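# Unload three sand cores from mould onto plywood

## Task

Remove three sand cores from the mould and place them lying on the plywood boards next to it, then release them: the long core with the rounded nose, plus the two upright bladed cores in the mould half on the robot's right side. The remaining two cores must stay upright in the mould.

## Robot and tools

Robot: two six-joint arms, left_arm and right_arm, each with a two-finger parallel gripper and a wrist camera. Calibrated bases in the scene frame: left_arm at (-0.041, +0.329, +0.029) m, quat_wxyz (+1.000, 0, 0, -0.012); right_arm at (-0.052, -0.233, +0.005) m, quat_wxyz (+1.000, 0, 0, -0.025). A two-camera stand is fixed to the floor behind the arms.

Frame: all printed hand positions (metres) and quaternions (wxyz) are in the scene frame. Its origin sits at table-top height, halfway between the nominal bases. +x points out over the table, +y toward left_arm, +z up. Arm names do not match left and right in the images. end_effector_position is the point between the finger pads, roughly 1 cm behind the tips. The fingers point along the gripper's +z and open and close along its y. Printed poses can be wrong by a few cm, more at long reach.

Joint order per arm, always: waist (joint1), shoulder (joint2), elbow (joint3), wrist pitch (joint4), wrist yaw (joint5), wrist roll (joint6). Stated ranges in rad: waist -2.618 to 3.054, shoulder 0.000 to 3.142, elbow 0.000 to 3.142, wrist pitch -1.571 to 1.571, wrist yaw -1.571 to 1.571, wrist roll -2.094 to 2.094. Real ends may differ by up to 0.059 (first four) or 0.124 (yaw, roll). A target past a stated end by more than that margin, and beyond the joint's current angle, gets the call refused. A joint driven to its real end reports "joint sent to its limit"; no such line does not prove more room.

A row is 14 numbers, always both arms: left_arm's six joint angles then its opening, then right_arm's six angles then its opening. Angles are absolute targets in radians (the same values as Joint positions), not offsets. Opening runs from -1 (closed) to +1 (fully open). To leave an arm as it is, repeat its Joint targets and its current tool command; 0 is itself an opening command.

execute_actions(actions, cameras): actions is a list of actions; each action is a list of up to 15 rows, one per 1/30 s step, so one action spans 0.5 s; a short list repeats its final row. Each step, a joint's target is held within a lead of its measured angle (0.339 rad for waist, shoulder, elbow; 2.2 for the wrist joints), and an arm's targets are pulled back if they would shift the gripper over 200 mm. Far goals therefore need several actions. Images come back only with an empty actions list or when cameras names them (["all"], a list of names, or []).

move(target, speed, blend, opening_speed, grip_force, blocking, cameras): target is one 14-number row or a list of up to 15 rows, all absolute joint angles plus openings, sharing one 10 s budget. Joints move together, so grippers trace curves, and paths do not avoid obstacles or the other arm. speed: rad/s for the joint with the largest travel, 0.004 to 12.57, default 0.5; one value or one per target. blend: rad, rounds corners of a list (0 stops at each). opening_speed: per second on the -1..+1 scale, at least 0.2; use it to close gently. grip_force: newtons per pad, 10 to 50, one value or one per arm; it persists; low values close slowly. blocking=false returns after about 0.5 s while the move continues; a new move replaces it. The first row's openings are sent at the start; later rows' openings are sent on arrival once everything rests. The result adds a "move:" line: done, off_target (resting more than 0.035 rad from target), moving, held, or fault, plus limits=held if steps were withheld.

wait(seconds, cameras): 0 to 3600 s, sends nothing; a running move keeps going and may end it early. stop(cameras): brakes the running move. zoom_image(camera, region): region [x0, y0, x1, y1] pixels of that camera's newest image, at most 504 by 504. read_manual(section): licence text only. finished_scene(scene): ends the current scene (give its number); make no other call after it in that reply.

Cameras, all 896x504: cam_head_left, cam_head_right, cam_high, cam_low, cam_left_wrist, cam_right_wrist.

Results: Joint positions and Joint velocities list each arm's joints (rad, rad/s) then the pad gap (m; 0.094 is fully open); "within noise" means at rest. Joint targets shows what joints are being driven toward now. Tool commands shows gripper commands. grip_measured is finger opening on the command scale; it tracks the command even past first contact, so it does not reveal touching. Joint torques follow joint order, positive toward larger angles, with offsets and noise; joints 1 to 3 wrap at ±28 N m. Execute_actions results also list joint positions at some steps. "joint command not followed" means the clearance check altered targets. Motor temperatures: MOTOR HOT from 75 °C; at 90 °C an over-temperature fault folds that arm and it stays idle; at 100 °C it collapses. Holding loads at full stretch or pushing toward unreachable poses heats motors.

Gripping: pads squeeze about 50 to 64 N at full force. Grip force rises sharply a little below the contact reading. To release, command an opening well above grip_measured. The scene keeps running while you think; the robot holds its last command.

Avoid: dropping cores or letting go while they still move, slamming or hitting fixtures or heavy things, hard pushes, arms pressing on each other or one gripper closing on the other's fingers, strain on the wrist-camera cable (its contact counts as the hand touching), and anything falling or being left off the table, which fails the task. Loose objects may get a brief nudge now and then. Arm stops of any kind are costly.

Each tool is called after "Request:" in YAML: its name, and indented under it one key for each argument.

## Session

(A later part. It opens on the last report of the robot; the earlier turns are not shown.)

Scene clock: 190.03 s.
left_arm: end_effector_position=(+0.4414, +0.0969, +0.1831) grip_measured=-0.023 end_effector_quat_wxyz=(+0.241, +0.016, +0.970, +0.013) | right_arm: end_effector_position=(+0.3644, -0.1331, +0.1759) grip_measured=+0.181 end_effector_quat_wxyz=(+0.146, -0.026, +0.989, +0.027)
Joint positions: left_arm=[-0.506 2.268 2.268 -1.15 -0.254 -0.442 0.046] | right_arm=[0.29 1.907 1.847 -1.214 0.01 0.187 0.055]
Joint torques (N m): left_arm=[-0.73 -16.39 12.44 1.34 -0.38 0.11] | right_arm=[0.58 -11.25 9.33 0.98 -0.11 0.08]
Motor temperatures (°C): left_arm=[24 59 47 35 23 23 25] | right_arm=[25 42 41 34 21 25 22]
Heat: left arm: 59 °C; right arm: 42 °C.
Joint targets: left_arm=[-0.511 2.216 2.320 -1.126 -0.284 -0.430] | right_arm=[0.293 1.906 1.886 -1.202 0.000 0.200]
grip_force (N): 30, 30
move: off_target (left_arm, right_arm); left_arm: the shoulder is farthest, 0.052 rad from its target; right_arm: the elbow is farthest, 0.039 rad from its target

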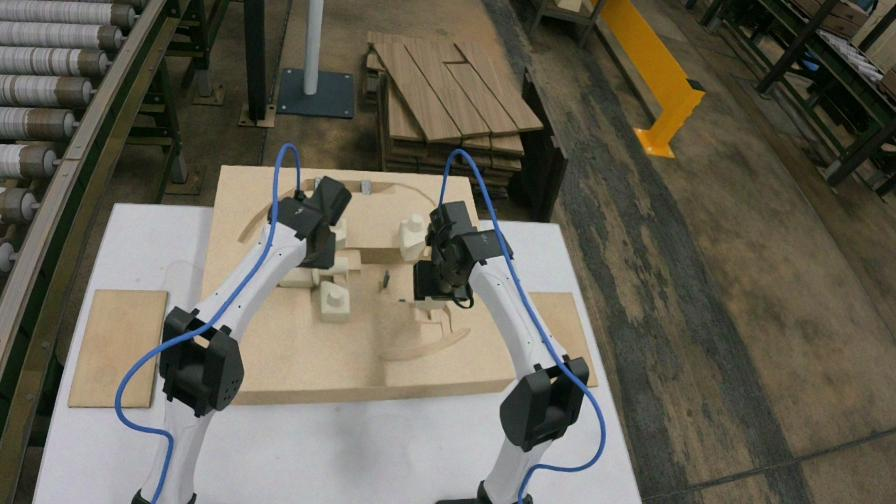

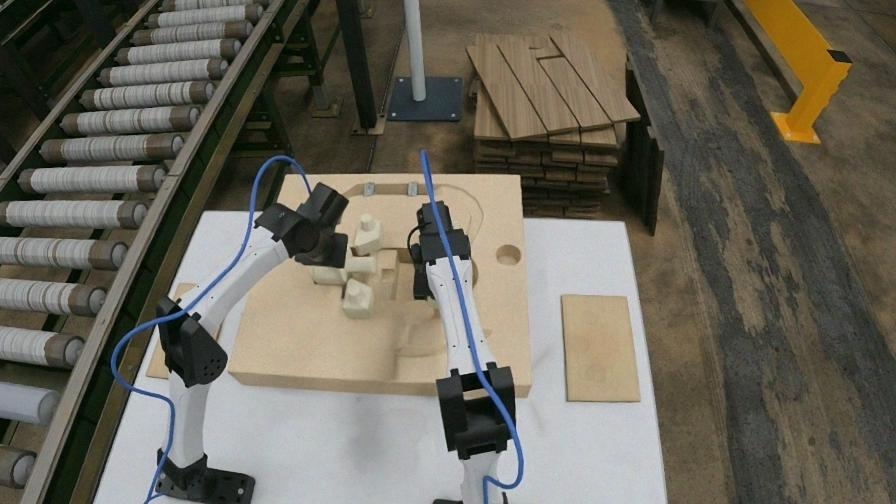

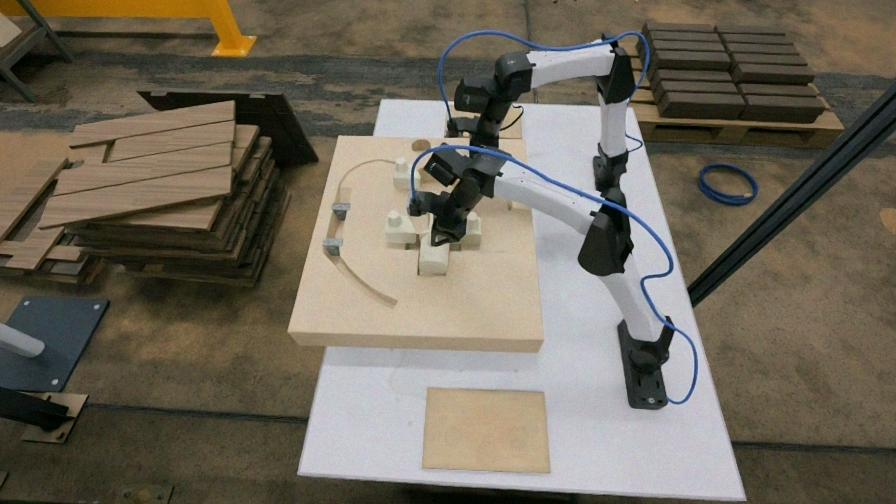

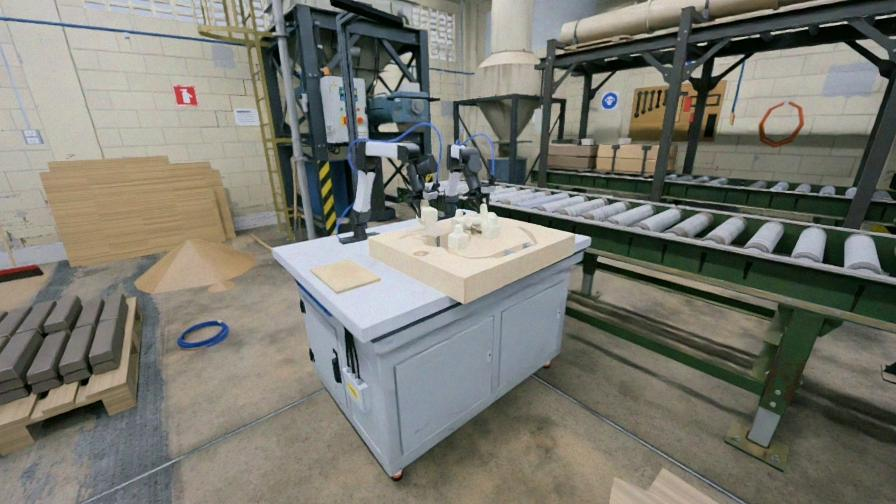

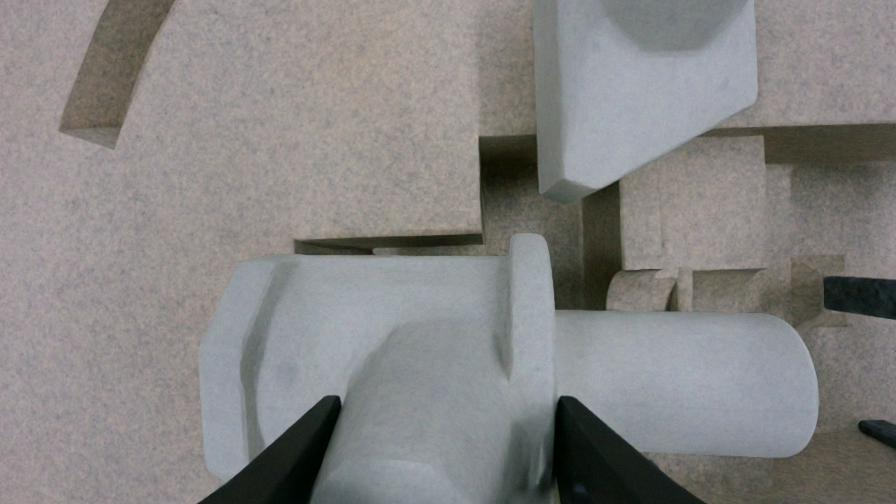

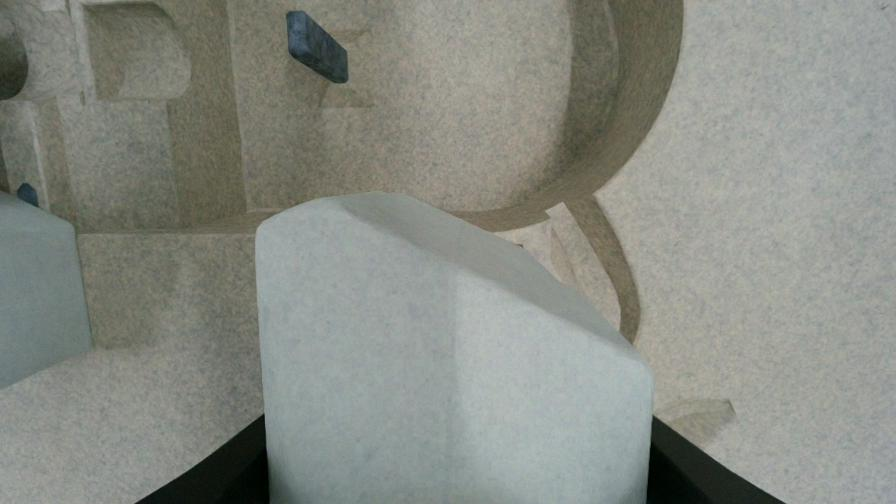

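Request:
move:
  target:
    - [-0.25,2.002,2.192,-1.212,-0.284,-0.43,-1, 0.293,1.966,2.136,-1.392,0,0.2,-1]
    - [0.145,2.222,2.3,-1.56,-0.606,-1.424,-1, -0.46,1.966,2.136,-1.392,0,0,-1]
  speed: 0.5
  blend: 0.05
  cameras: ["cam_left_wrist","cam_right_wrist","cam_head_left","cam_head_right","cam_high","cam_low"]

Request:
zoom_image:
  camera: "cam_low"
  region: [280, 150, 480, 270]

Request:
zoom_image:
  camera: "cam_head_right"
  region: [430, 180, 670, 420]

Request:
zoom_image:
  camera: "cam_high"
  region: [400, 60, 640, 220]

Scene clock: 220.40 s.
left_arm: end_effector_position=(+0.3791, +0.4698, +0.1912) grip_measured=-0.023 end_effector_quat_wxyz=(-0.173, +0.674, -0.691, -0.198) | right_arm: end_effector_position=(+0.3218, -0.4444, +0.2201) grip_measured=+0.181 end_effector_quat_wxyz=(+0.147, +0.257, +0.954, -0.040)
Joint positions: left_arm=[0.148 2.228 2.244 -1.546 -0.53 -1.41 0.046] | right_arm=[-0.463 1.959 2.098 -1.404 0.005 0.012 0.055]
Joint torques (N m): left_arm=[-0.38 -11.64 11.99 0.22 -1.07 -0.13] | right_arm=[0.5 -10.52 8.66 0.96 -0.05 -0.21]
Motor temperatures (°C): left_arm=[24 76 51 35 23 23 26] | right_arm=[25 43 46 34 21 25 23]
Heat: left arm: 76 °C; right arm: 46 °C. Fold the left arm in close to its base, or ease its load, before you think long.
Joint targets: left_arm=[0.145 2.222 2.300 -1.560 -0.606 -1.424] | right_arm=[-0.460 1.966 2.136 -1.392 0.000 0.000]
MOTOR HOT: the shoulder of the left arm reports 76 °C; the controller's stop level is 90 °C. To cool a motor, set the load down, stop pushing, or move to a pose that needs little force.
grip_force (N): 30, 30
move: off_target (left_arm, right_arm); left_arm: the wrist yaw is farthest, 0.076 rad from its target; right_arm: the elbow is farthest, 0.038 rad from its target

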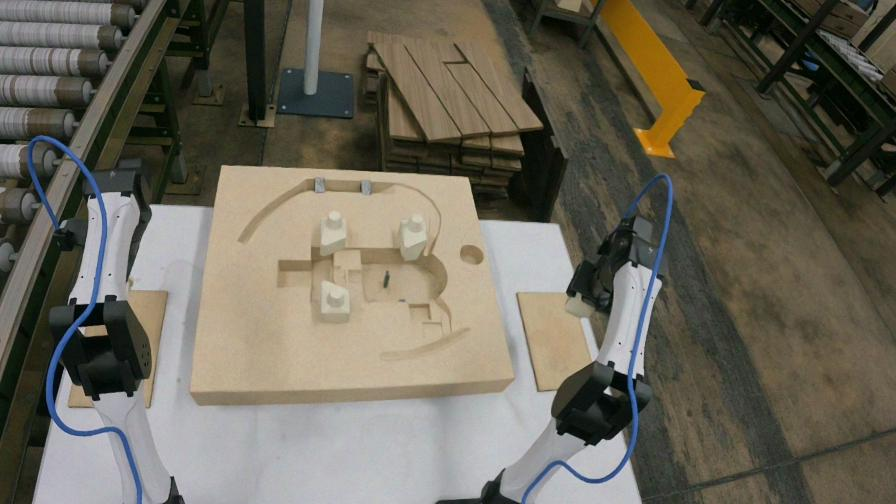

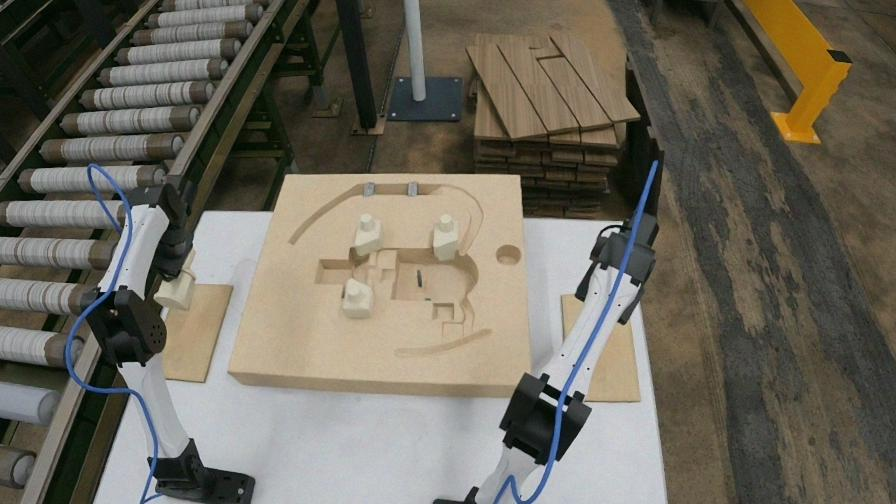

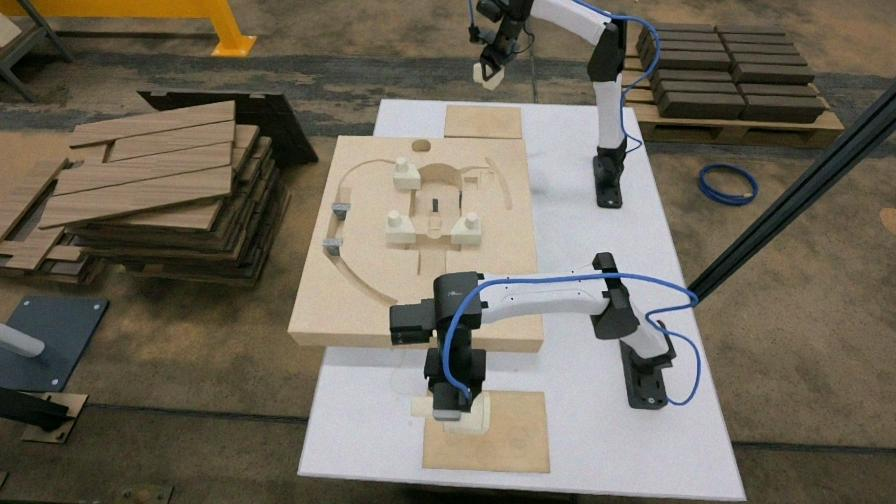

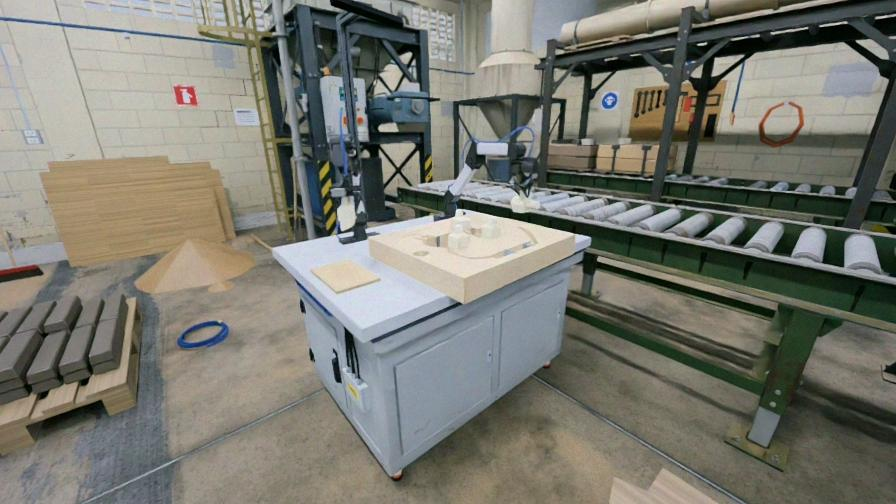

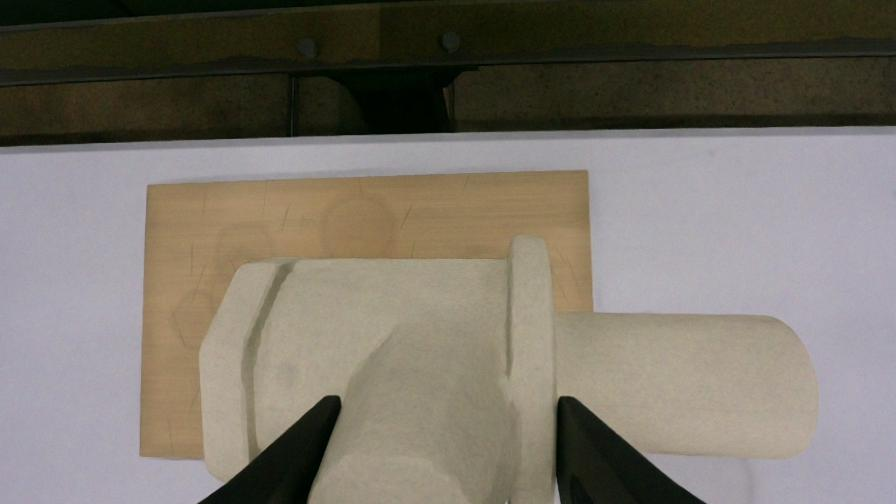

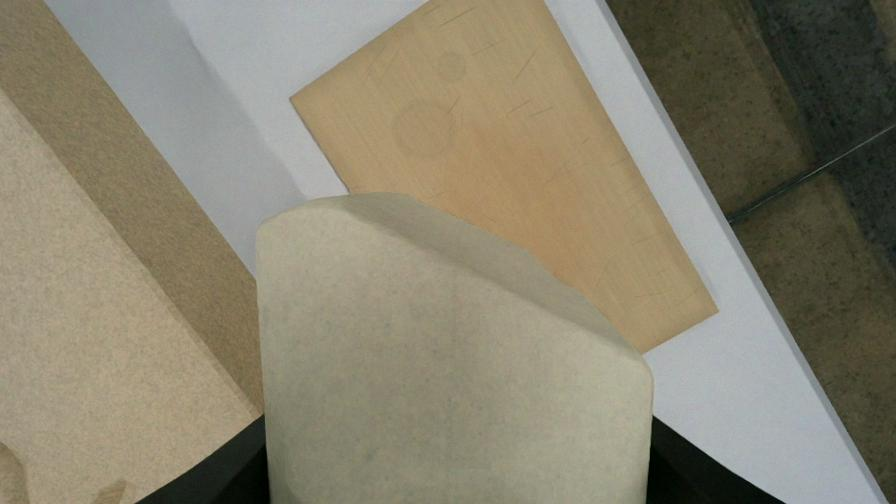

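Scaled by 2.520 from the camera's image (finer frame: 1280x720).

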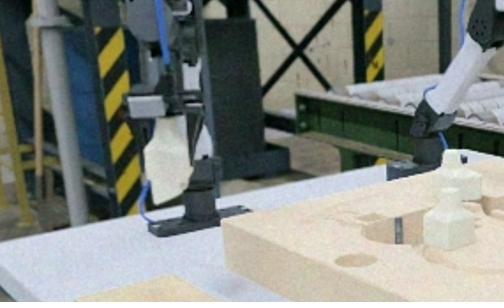

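Scaled by 2.100 from the camera's image (finer frame: 1280x720).

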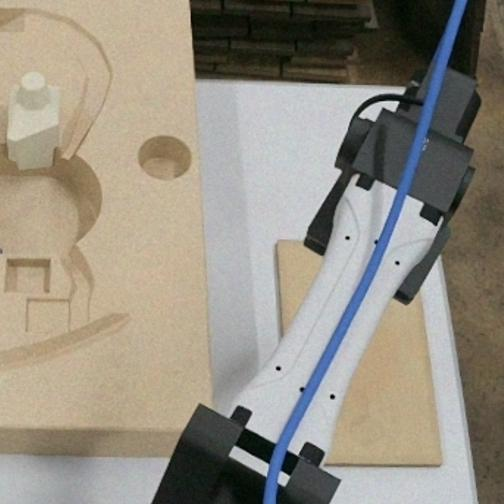

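Scaled by 2.100 from the camera's image (finer frame: 1280x720).

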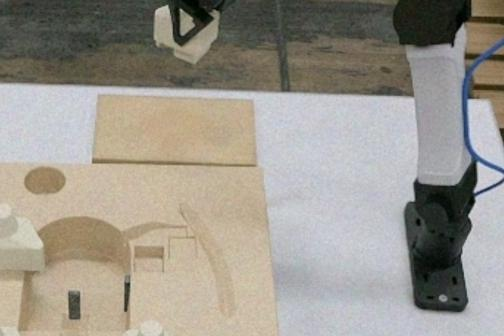

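Request:
move:
  target: [0.177,1.788,1.412,-1.089,-0.63,-1.385,-1, -0.671,1.634,0.522,0.912,0,0,-1]
  speed: 0.8
  cameras: ["cam_left_wrist","cam_right_wrist","cam_head_left","cam_head_right","cam_high","cam_low"]

Request:
zoom_image:
  camera: "cam_low"
  region: [280, 150, 580, 290]

Request:
zoom_image:
  camera: "cam_high"
  region: [400, 0, 640, 160]

Request:
zoom_image:
  camera: "cam_head_left"
  region: [50, 240, 210, 430]

Scene clock: 265.33 s.
left_arm: end_effector_position=(+0.2902, +0.4696, +0.1286) grip_measured=-0.023 end_effector_quat_wxyz=(-0.177, +0.677, -0.685, -0.205) | right_arm: end_effector_position=(+0.2756, -0.5193, +0.0986) grip_measured=+0.181 end_effector_quat_wxyz=(+0.542, +0.291, +0.762, -0.202)
Joint positions: left_arm=[0.172 1.837 1.413 -1.098 -0.547 -1.396 0.046] | right_arm=[-0.667 1.674 0.516 0.82 0.005 0.011 0.055]
Joint torques (N m): left_arm=[0.4 -12.3 6.94 0.47 -1.15 0.12] | right_arm=[-0.27 -11.47 5.57 2.8 -0.1 -0.19]
Motor temperatures (°C): left_arm=[24 72 51 32 25 23 26] | right_arm=[25 43 45 34 21 25 23]
Heat: left arm: 72 °C; right arm: 45 °C. Fold the left arm in close to its base, or ease its load, before you think long.
Joint targets: left_arm=[0.177 1.788 1.412 -1.089 -0.630 -1.385] | right_arm=[-0.671 1.634 0.522 0.912 0.000 0.000]
MOTOR HOT: still on. The shoulder of the left arm reports 72 °C.
grip_force (N): 30, 30
move: off_target (left_arm, right_arm); left_arm: the wrist yaw is farthest, 0.083 rad from its target; right_arm: the wrist pitch is farthest, 0.092 rad from its target

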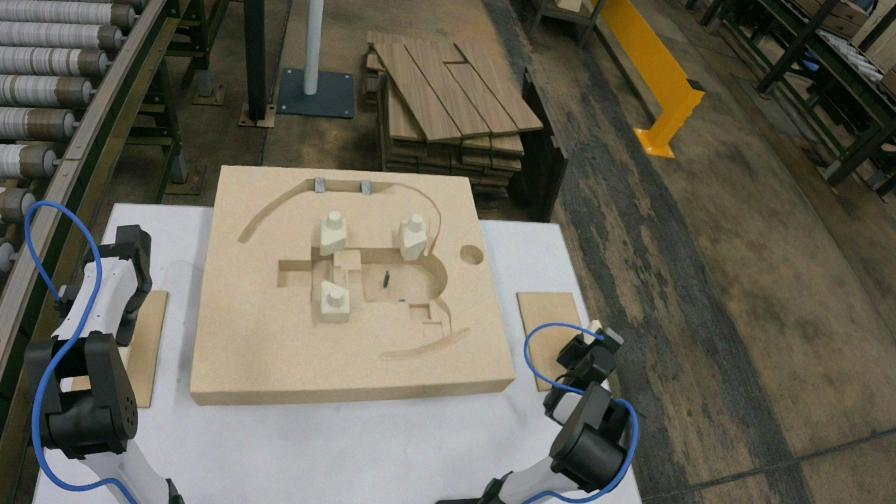

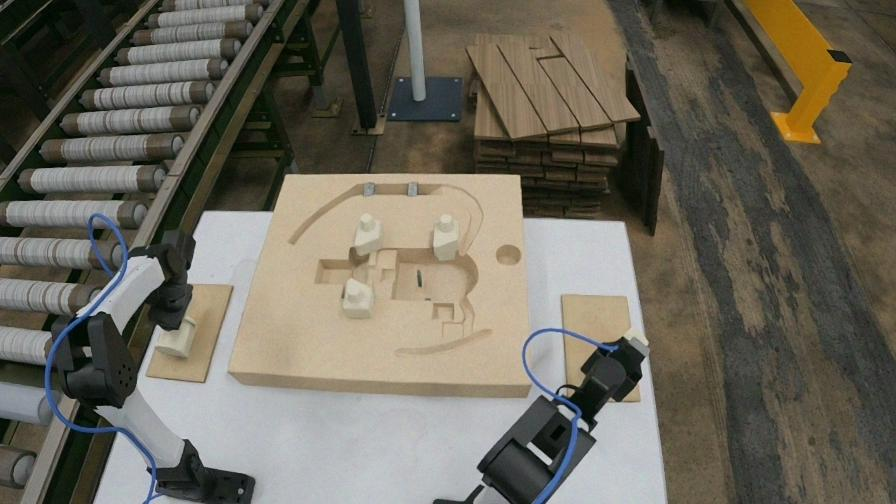

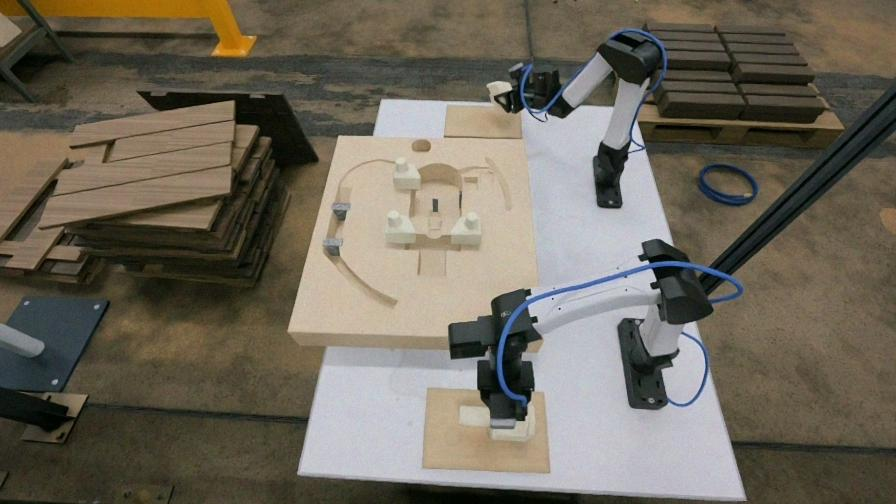

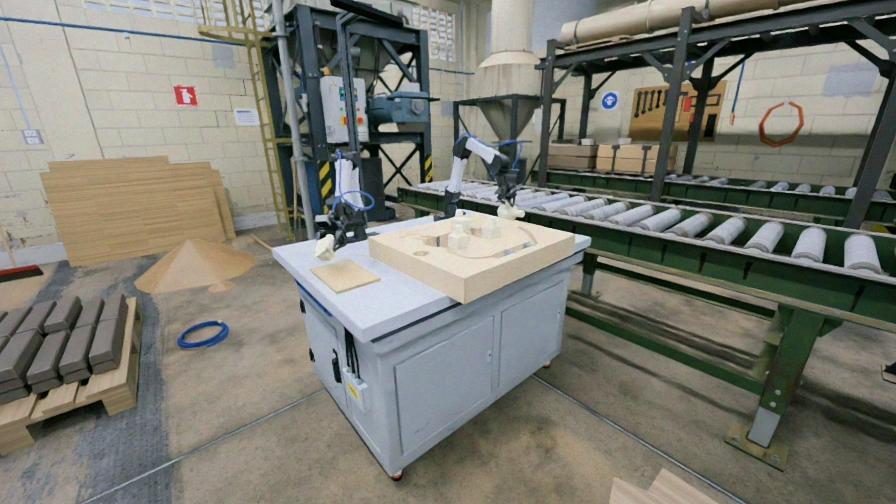

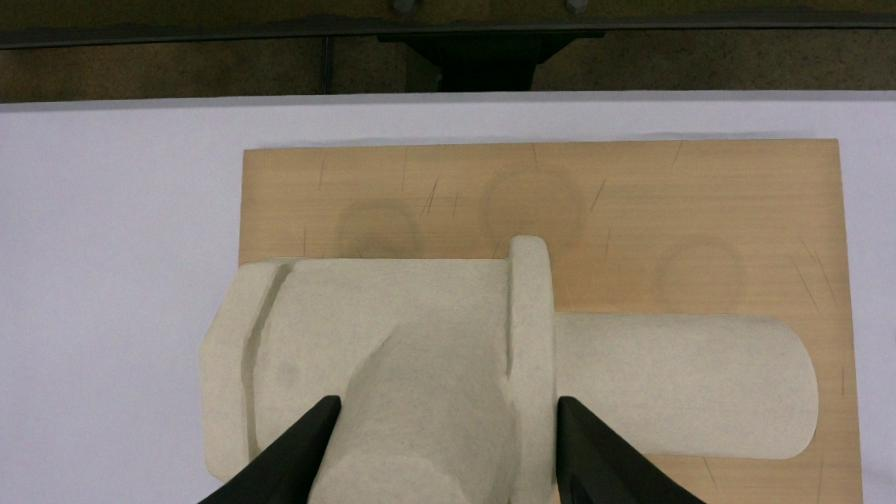

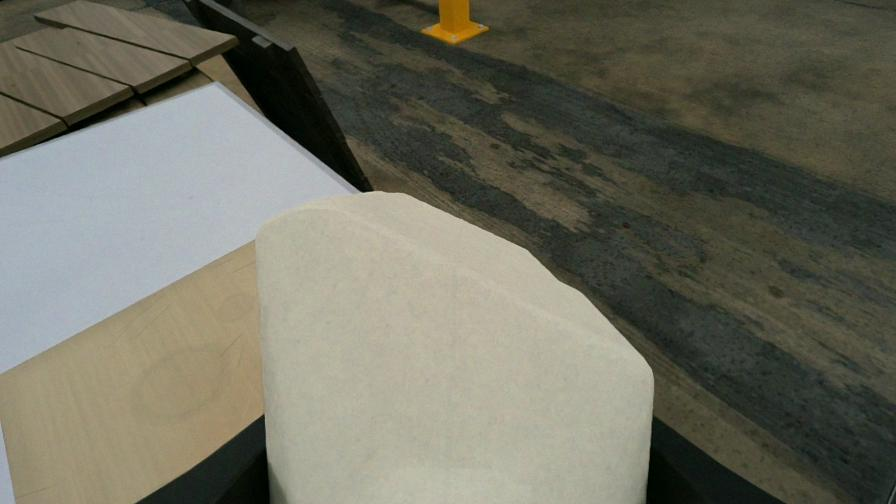

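Scaled by 1.680 from the camera's image (finer frame: 1280x720).

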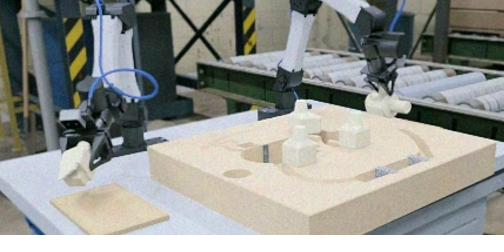

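Scaled by 2.100 from the camera's image (finer frame: 1280x720).

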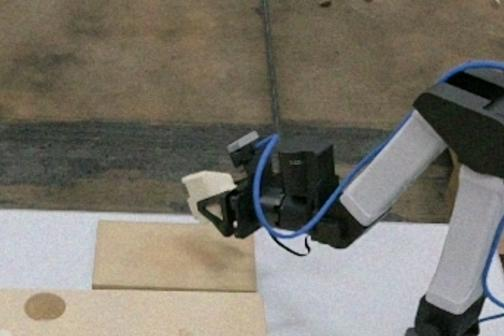

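Scaled by 2.653 from the camera's image (finer frame: 1280x720).

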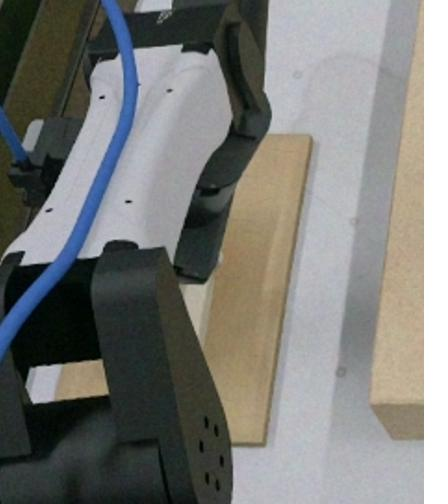

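Request:
move:
  target: [0.170,1.858,1.420,-1.027,-0.63,-1.385,-1, -0.671,1.865,0.475,1.32,0,0,-1]
  speed: 0.4
  cameras: ["cam_left_wrist","cam_right_wrist","cam_low","cam_high"]

Request:
zoom_image:
  camera: "cam_low"
  region: [300, 190, 450, 300]

Request:
zoom_image:
  camera: "cam_high"
  region: [440, 40, 620, 160]

Request:
zoom_image:
  camera: "cam_high"
  region: [400, 300, 620, 490]

Scene clock: 285.03 s.
left_arm: end_effector_position=(+0.3023, +0.4716, +0.1210) grip_measured=-0.023 end_effector_quat_wxyz=(-0.190, +0.679, -0.681, -0.196) | right_arm: end_effector_position=(+0.2820, -0.5249, +0.1000) grip_measured=+0.181 end_effector_quat_wxyz=(+0.605, +0.273, +0.713, -0.225)
Joint positions: left_arm=[0.172 1.862 1.413 -1.04 -0.548 -1.396 0.046] | right_arm=[-0.667 1.862 0.47 1.226 0.005 0.01 0.055]
Joint torques (N m): left_arm=[-0.29 -8.8 7.61 0.56 -1.14 0.13] | right_arm=[-0.12 -8.01 4.68 2.78 -0.07 -0.18]
Motor temperatures (°C): left_arm=[24 67 48 31 25 23 26] | right_arm=[25 45 42 41 21 25 23]
Heat: left arm: 67 °C; right arm: 45 °C.
Joint targets: left_arm=[0.170 1.858 1.420 -1.027 -0.630 -1.385] | right_arm=[-0.671 1.865 0.475 1.320 0.000 0.000]
MOTOR HOT: cleared for the motors of the left arm.
grip_force (N): 30, 30
move: off_target (left_arm, right_arm); left_arm: the wrist yaw is farthest, 0.082 rad from its target; right_arm: the wrist pitch is farthest, 0.094 rad from its target
Images, in order (width x height): cam_high 896x504, cam_low 896x504, cam_left_wrist 896x504, cam_right_wrist 896x504.

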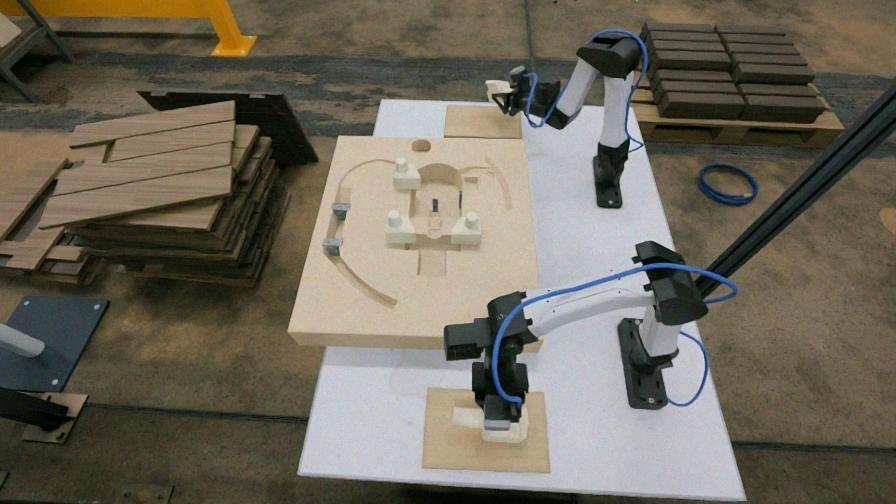

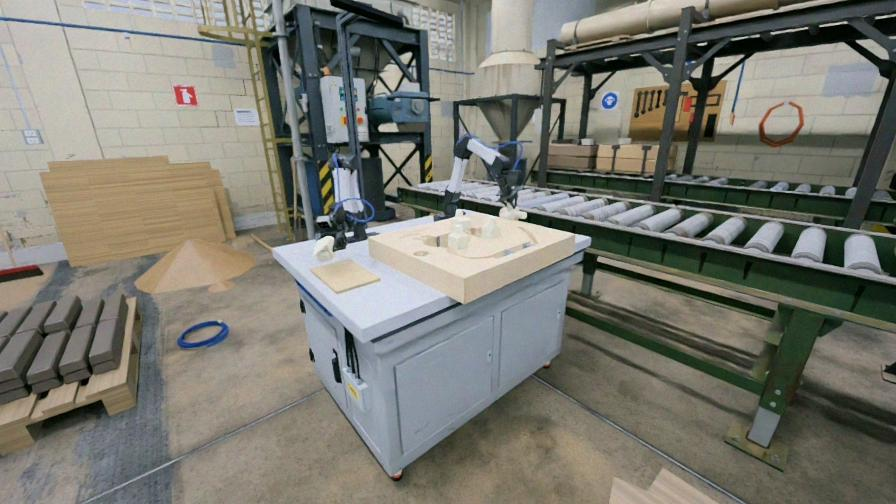

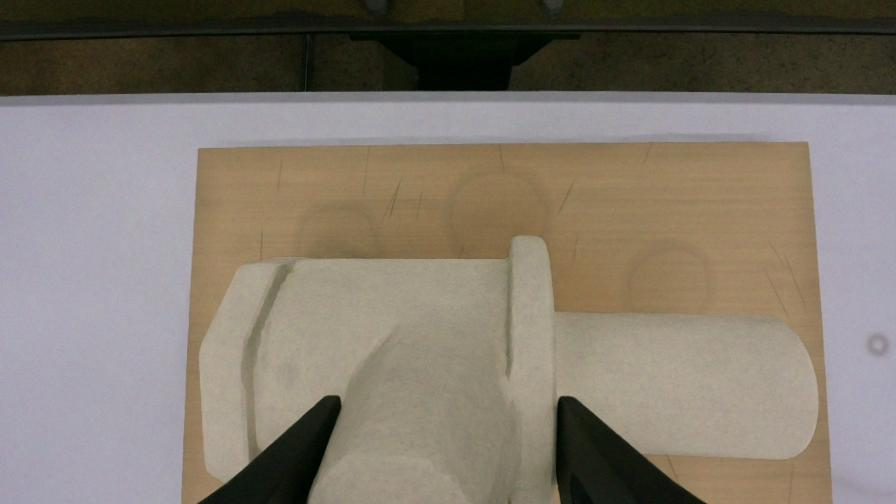

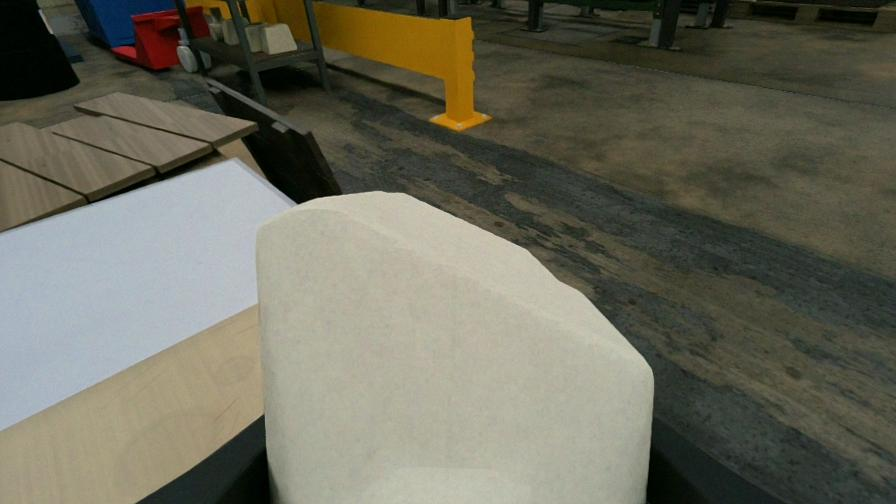

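Scaled by 3.360 from the camera's image (finer frame: 1280x720).

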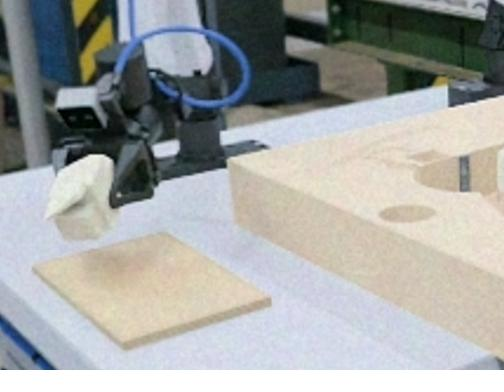

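Scaled by 2.800 from the camera's image (finer frame: 1280x720).

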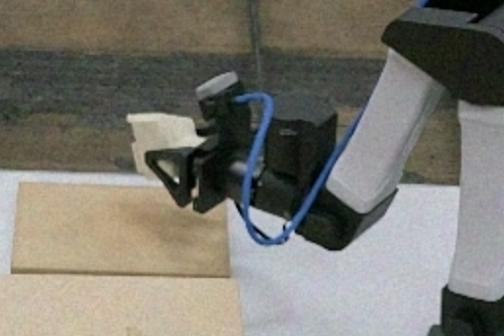

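Scaled by 2.291 from the camera's image (finer frame: 1280x720).

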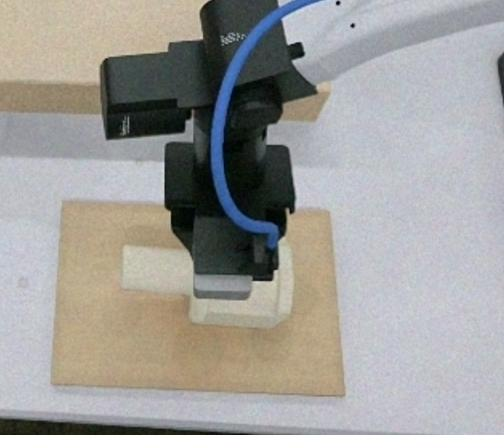

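Request:
move:
  target: [0.170,1.871,1.376,-0.970,-0.63,-1.385,-1, -0.671,2.026,0.465,1.49,0,0,-1]
  speed: 0.3
  cameras: ["cam_low","cam_high"]

Request:
zoom_image:
  camera: "cam_low"
  region: [300, 190, 450, 300]

Request:
zoom_image:
  camera: "cam_high"
  region: [440, 40, 620, 160]

Request:
zoom_image:
  camera: "cam_high"
  region: [400, 300, 620, 490]

Scene clock: 297.60 s.
left_arm: end_effector_position=(+0.3042, +0.4755, +0.1146) grip_measured=-0.024 end_effector_quat_wxyz=(-0.201, +0.676, -0.680, -0.203) | right_arm: end_effector_position=(+0.2809, -0.5240, +0.0693) grip_measured=+0.181 end_effector_quat_wxyz=(+0.604, +0.273, +0.715, -0.225)
Joint positions: left_arm=[0.172 1.868 1.384 -0.992 -0.573 -1.388 0.046] | right_arm=[-0.667 2.023 0.46 1.391 0.005 0.01 0.055]
Joint velocities: left_arm=[within noise] | right_arm=[-0.007 -0.012 0.002 -0.037 -0.037 -0.154 0]
Joint torques (N m): left_arm=[-0.28 -8.13 6.27 0.68 -0.89 0.04] | right_arm=[-0.06 -8.25 3.96 2.84 -0.07 -0.15]
Motor temperatures (°C): left_arm=[24 65 47 31 25 23 26] | right_arm=[25 43 41 45 21 24 23]
Heat: left arm: 65 °C; right arm: 45 °C.
Joint targets: left_arm=[0.170 1.871 1.376 -0.970 -0.630 -1.385] | right_arm=[-0.671 2.026 0.465 1.490 0.000 0.000]
grip_force (N): 30, 30
move: off_target (left_arm, right_arm); left_arm: the wrist yaw is farthest, 0.057 rad from its target; right_arm: the wrist pitch is farthest, 0.099 rad from its target
Images, in order (width x height): cam_high 896x504, cam_low 896x504.

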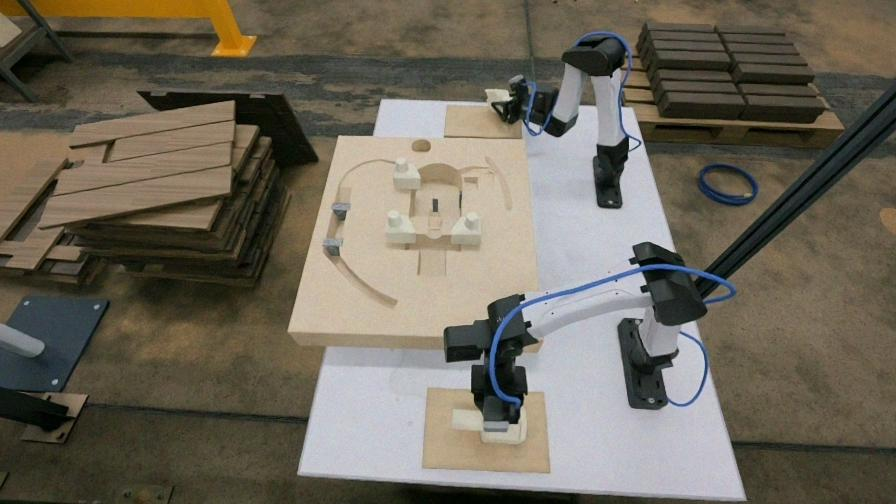

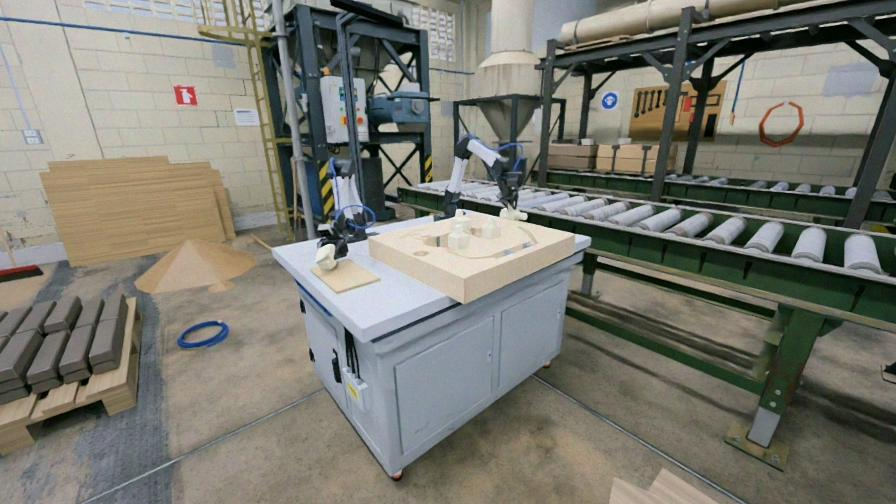

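Scaled by 3.360 from the camera's image (finer frame: 1280x720).

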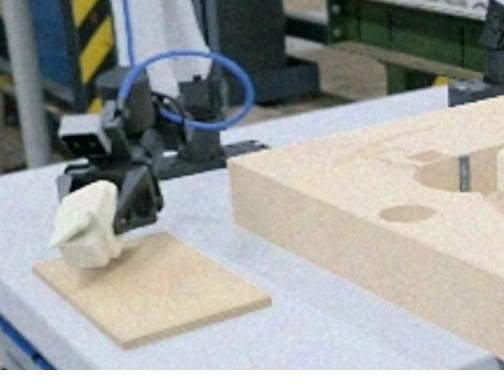

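Scaled by 2.800 from the camera's image (finer frame: 1280x720).

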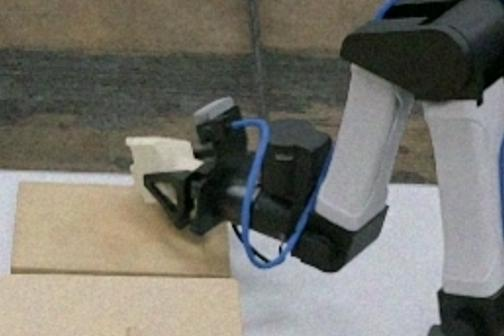

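Scaled by 2.291 from the camera's image (finer frame: 1280x720).

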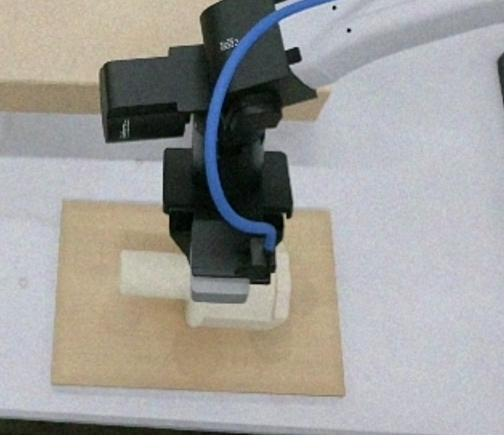

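Request:
move:
  target: [0.170,1.892,1.321,-0.893,-0.63,-1.385,-1, -0.671,2.112,0.470,1.570,0,0,-1]
  speed: 0.2
  cameras: ["cam_low","cam_high"]

Request:
zoom_image:
  camera: "cam_low"
  region: [300, 190, 450, 300]

Request:
zoom_image:
  camera: "cam_high"
  region: [440, 40, 620, 160]

Request:
zoom_image:
  camera: "cam_high"
  region: [400, 300, 620, 490]

Scene clock: 302.77 s.
left_arm: end_effector_position=(+0.3054, +0.4843, +0.1109) grip_measured=-0.026 end_effector_quat_wxyz=(-0.226, +0.669, -0.673, -0.220) | right_arm: end_effector_position=(+0.2796, -0.5228, +0.0517) grip_measured=+0.181 end_effector_quat_wxyz=(+0.597, +0.274, +0.720, -0.223)
Joint positions: left_arm=[0.172 1.869 1.344 -0.924 -0.631 -1.375 0.046] | right_arm=[-0.667 2.099 0.46 1.452 0.005 0.008 0.055]
Joint torques (N m): left_arm=[-0.32 -6.39 4.93 0.82 -0.33 -0.08] | right_arm=[-0.14 -7.75 3.86 3.03 -0.05 -0.17]
Motor temperatures (°C): left_arm=[24 63 46 31 25 23 26] | right_arm=[25 43 40 47 21 24 23]
Heat: left arm: 63 °C; right arm: 47 °C.
Joint targets: left_arm=[0.170 1.892 1.321 -0.893 -0.630 -1.385] | right_arm=[-0.671 2.112 0.470 1.570 0.000 0.000]
grip_force (N): 30, 30
move: off_target (right_arm); right_arm: the wrist pitch is farthest, 0.118 rad from its target
Images, in order (width x height): cam_high 896x504, cam_low 896x504.

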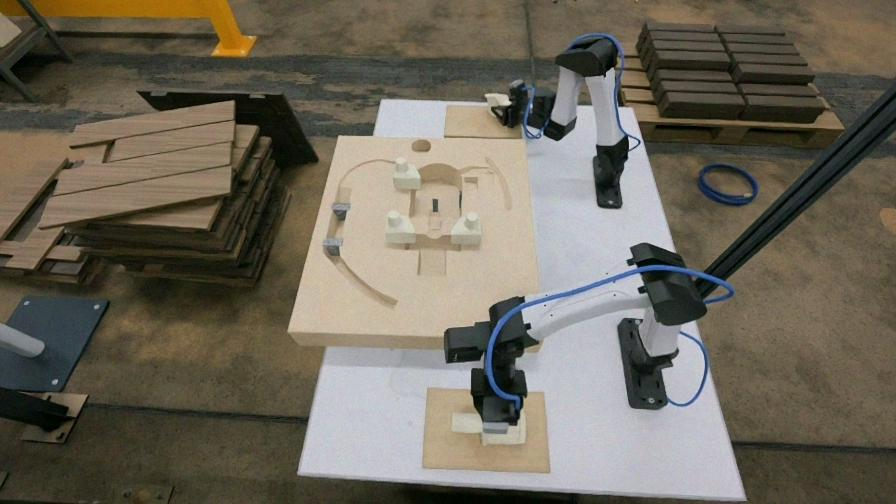

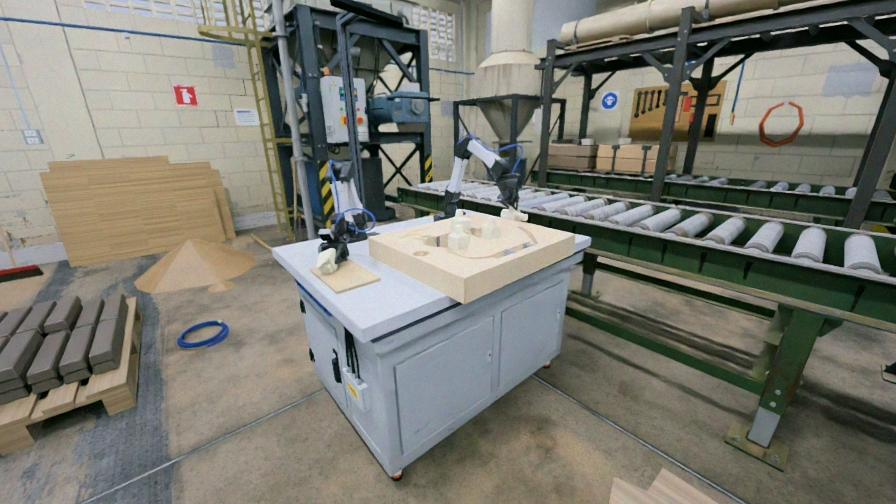

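Scaled by 3.360 from the camera's image (finer frame: 1280x720).

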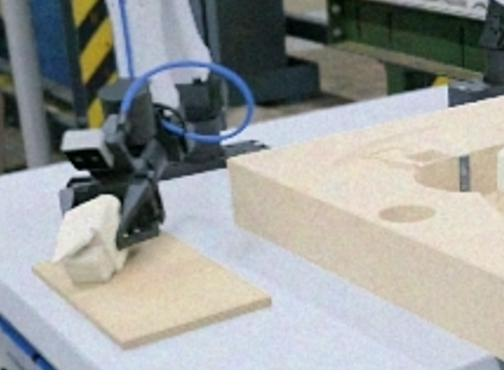

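Scaled by 2.800 from the camera's image (finer frame: 1280x720).

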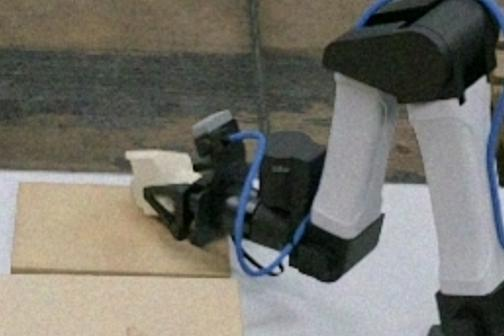

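Scaled by 2.291 from the camera's image (finer frame: 1280x720).

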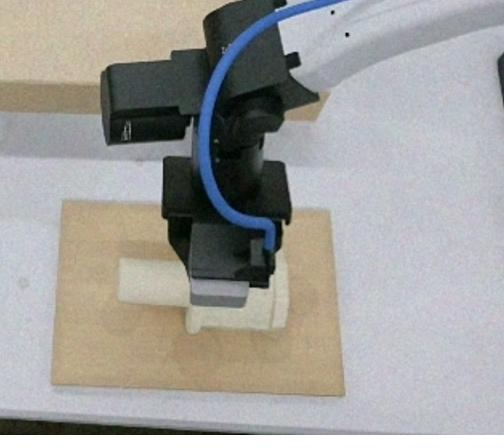

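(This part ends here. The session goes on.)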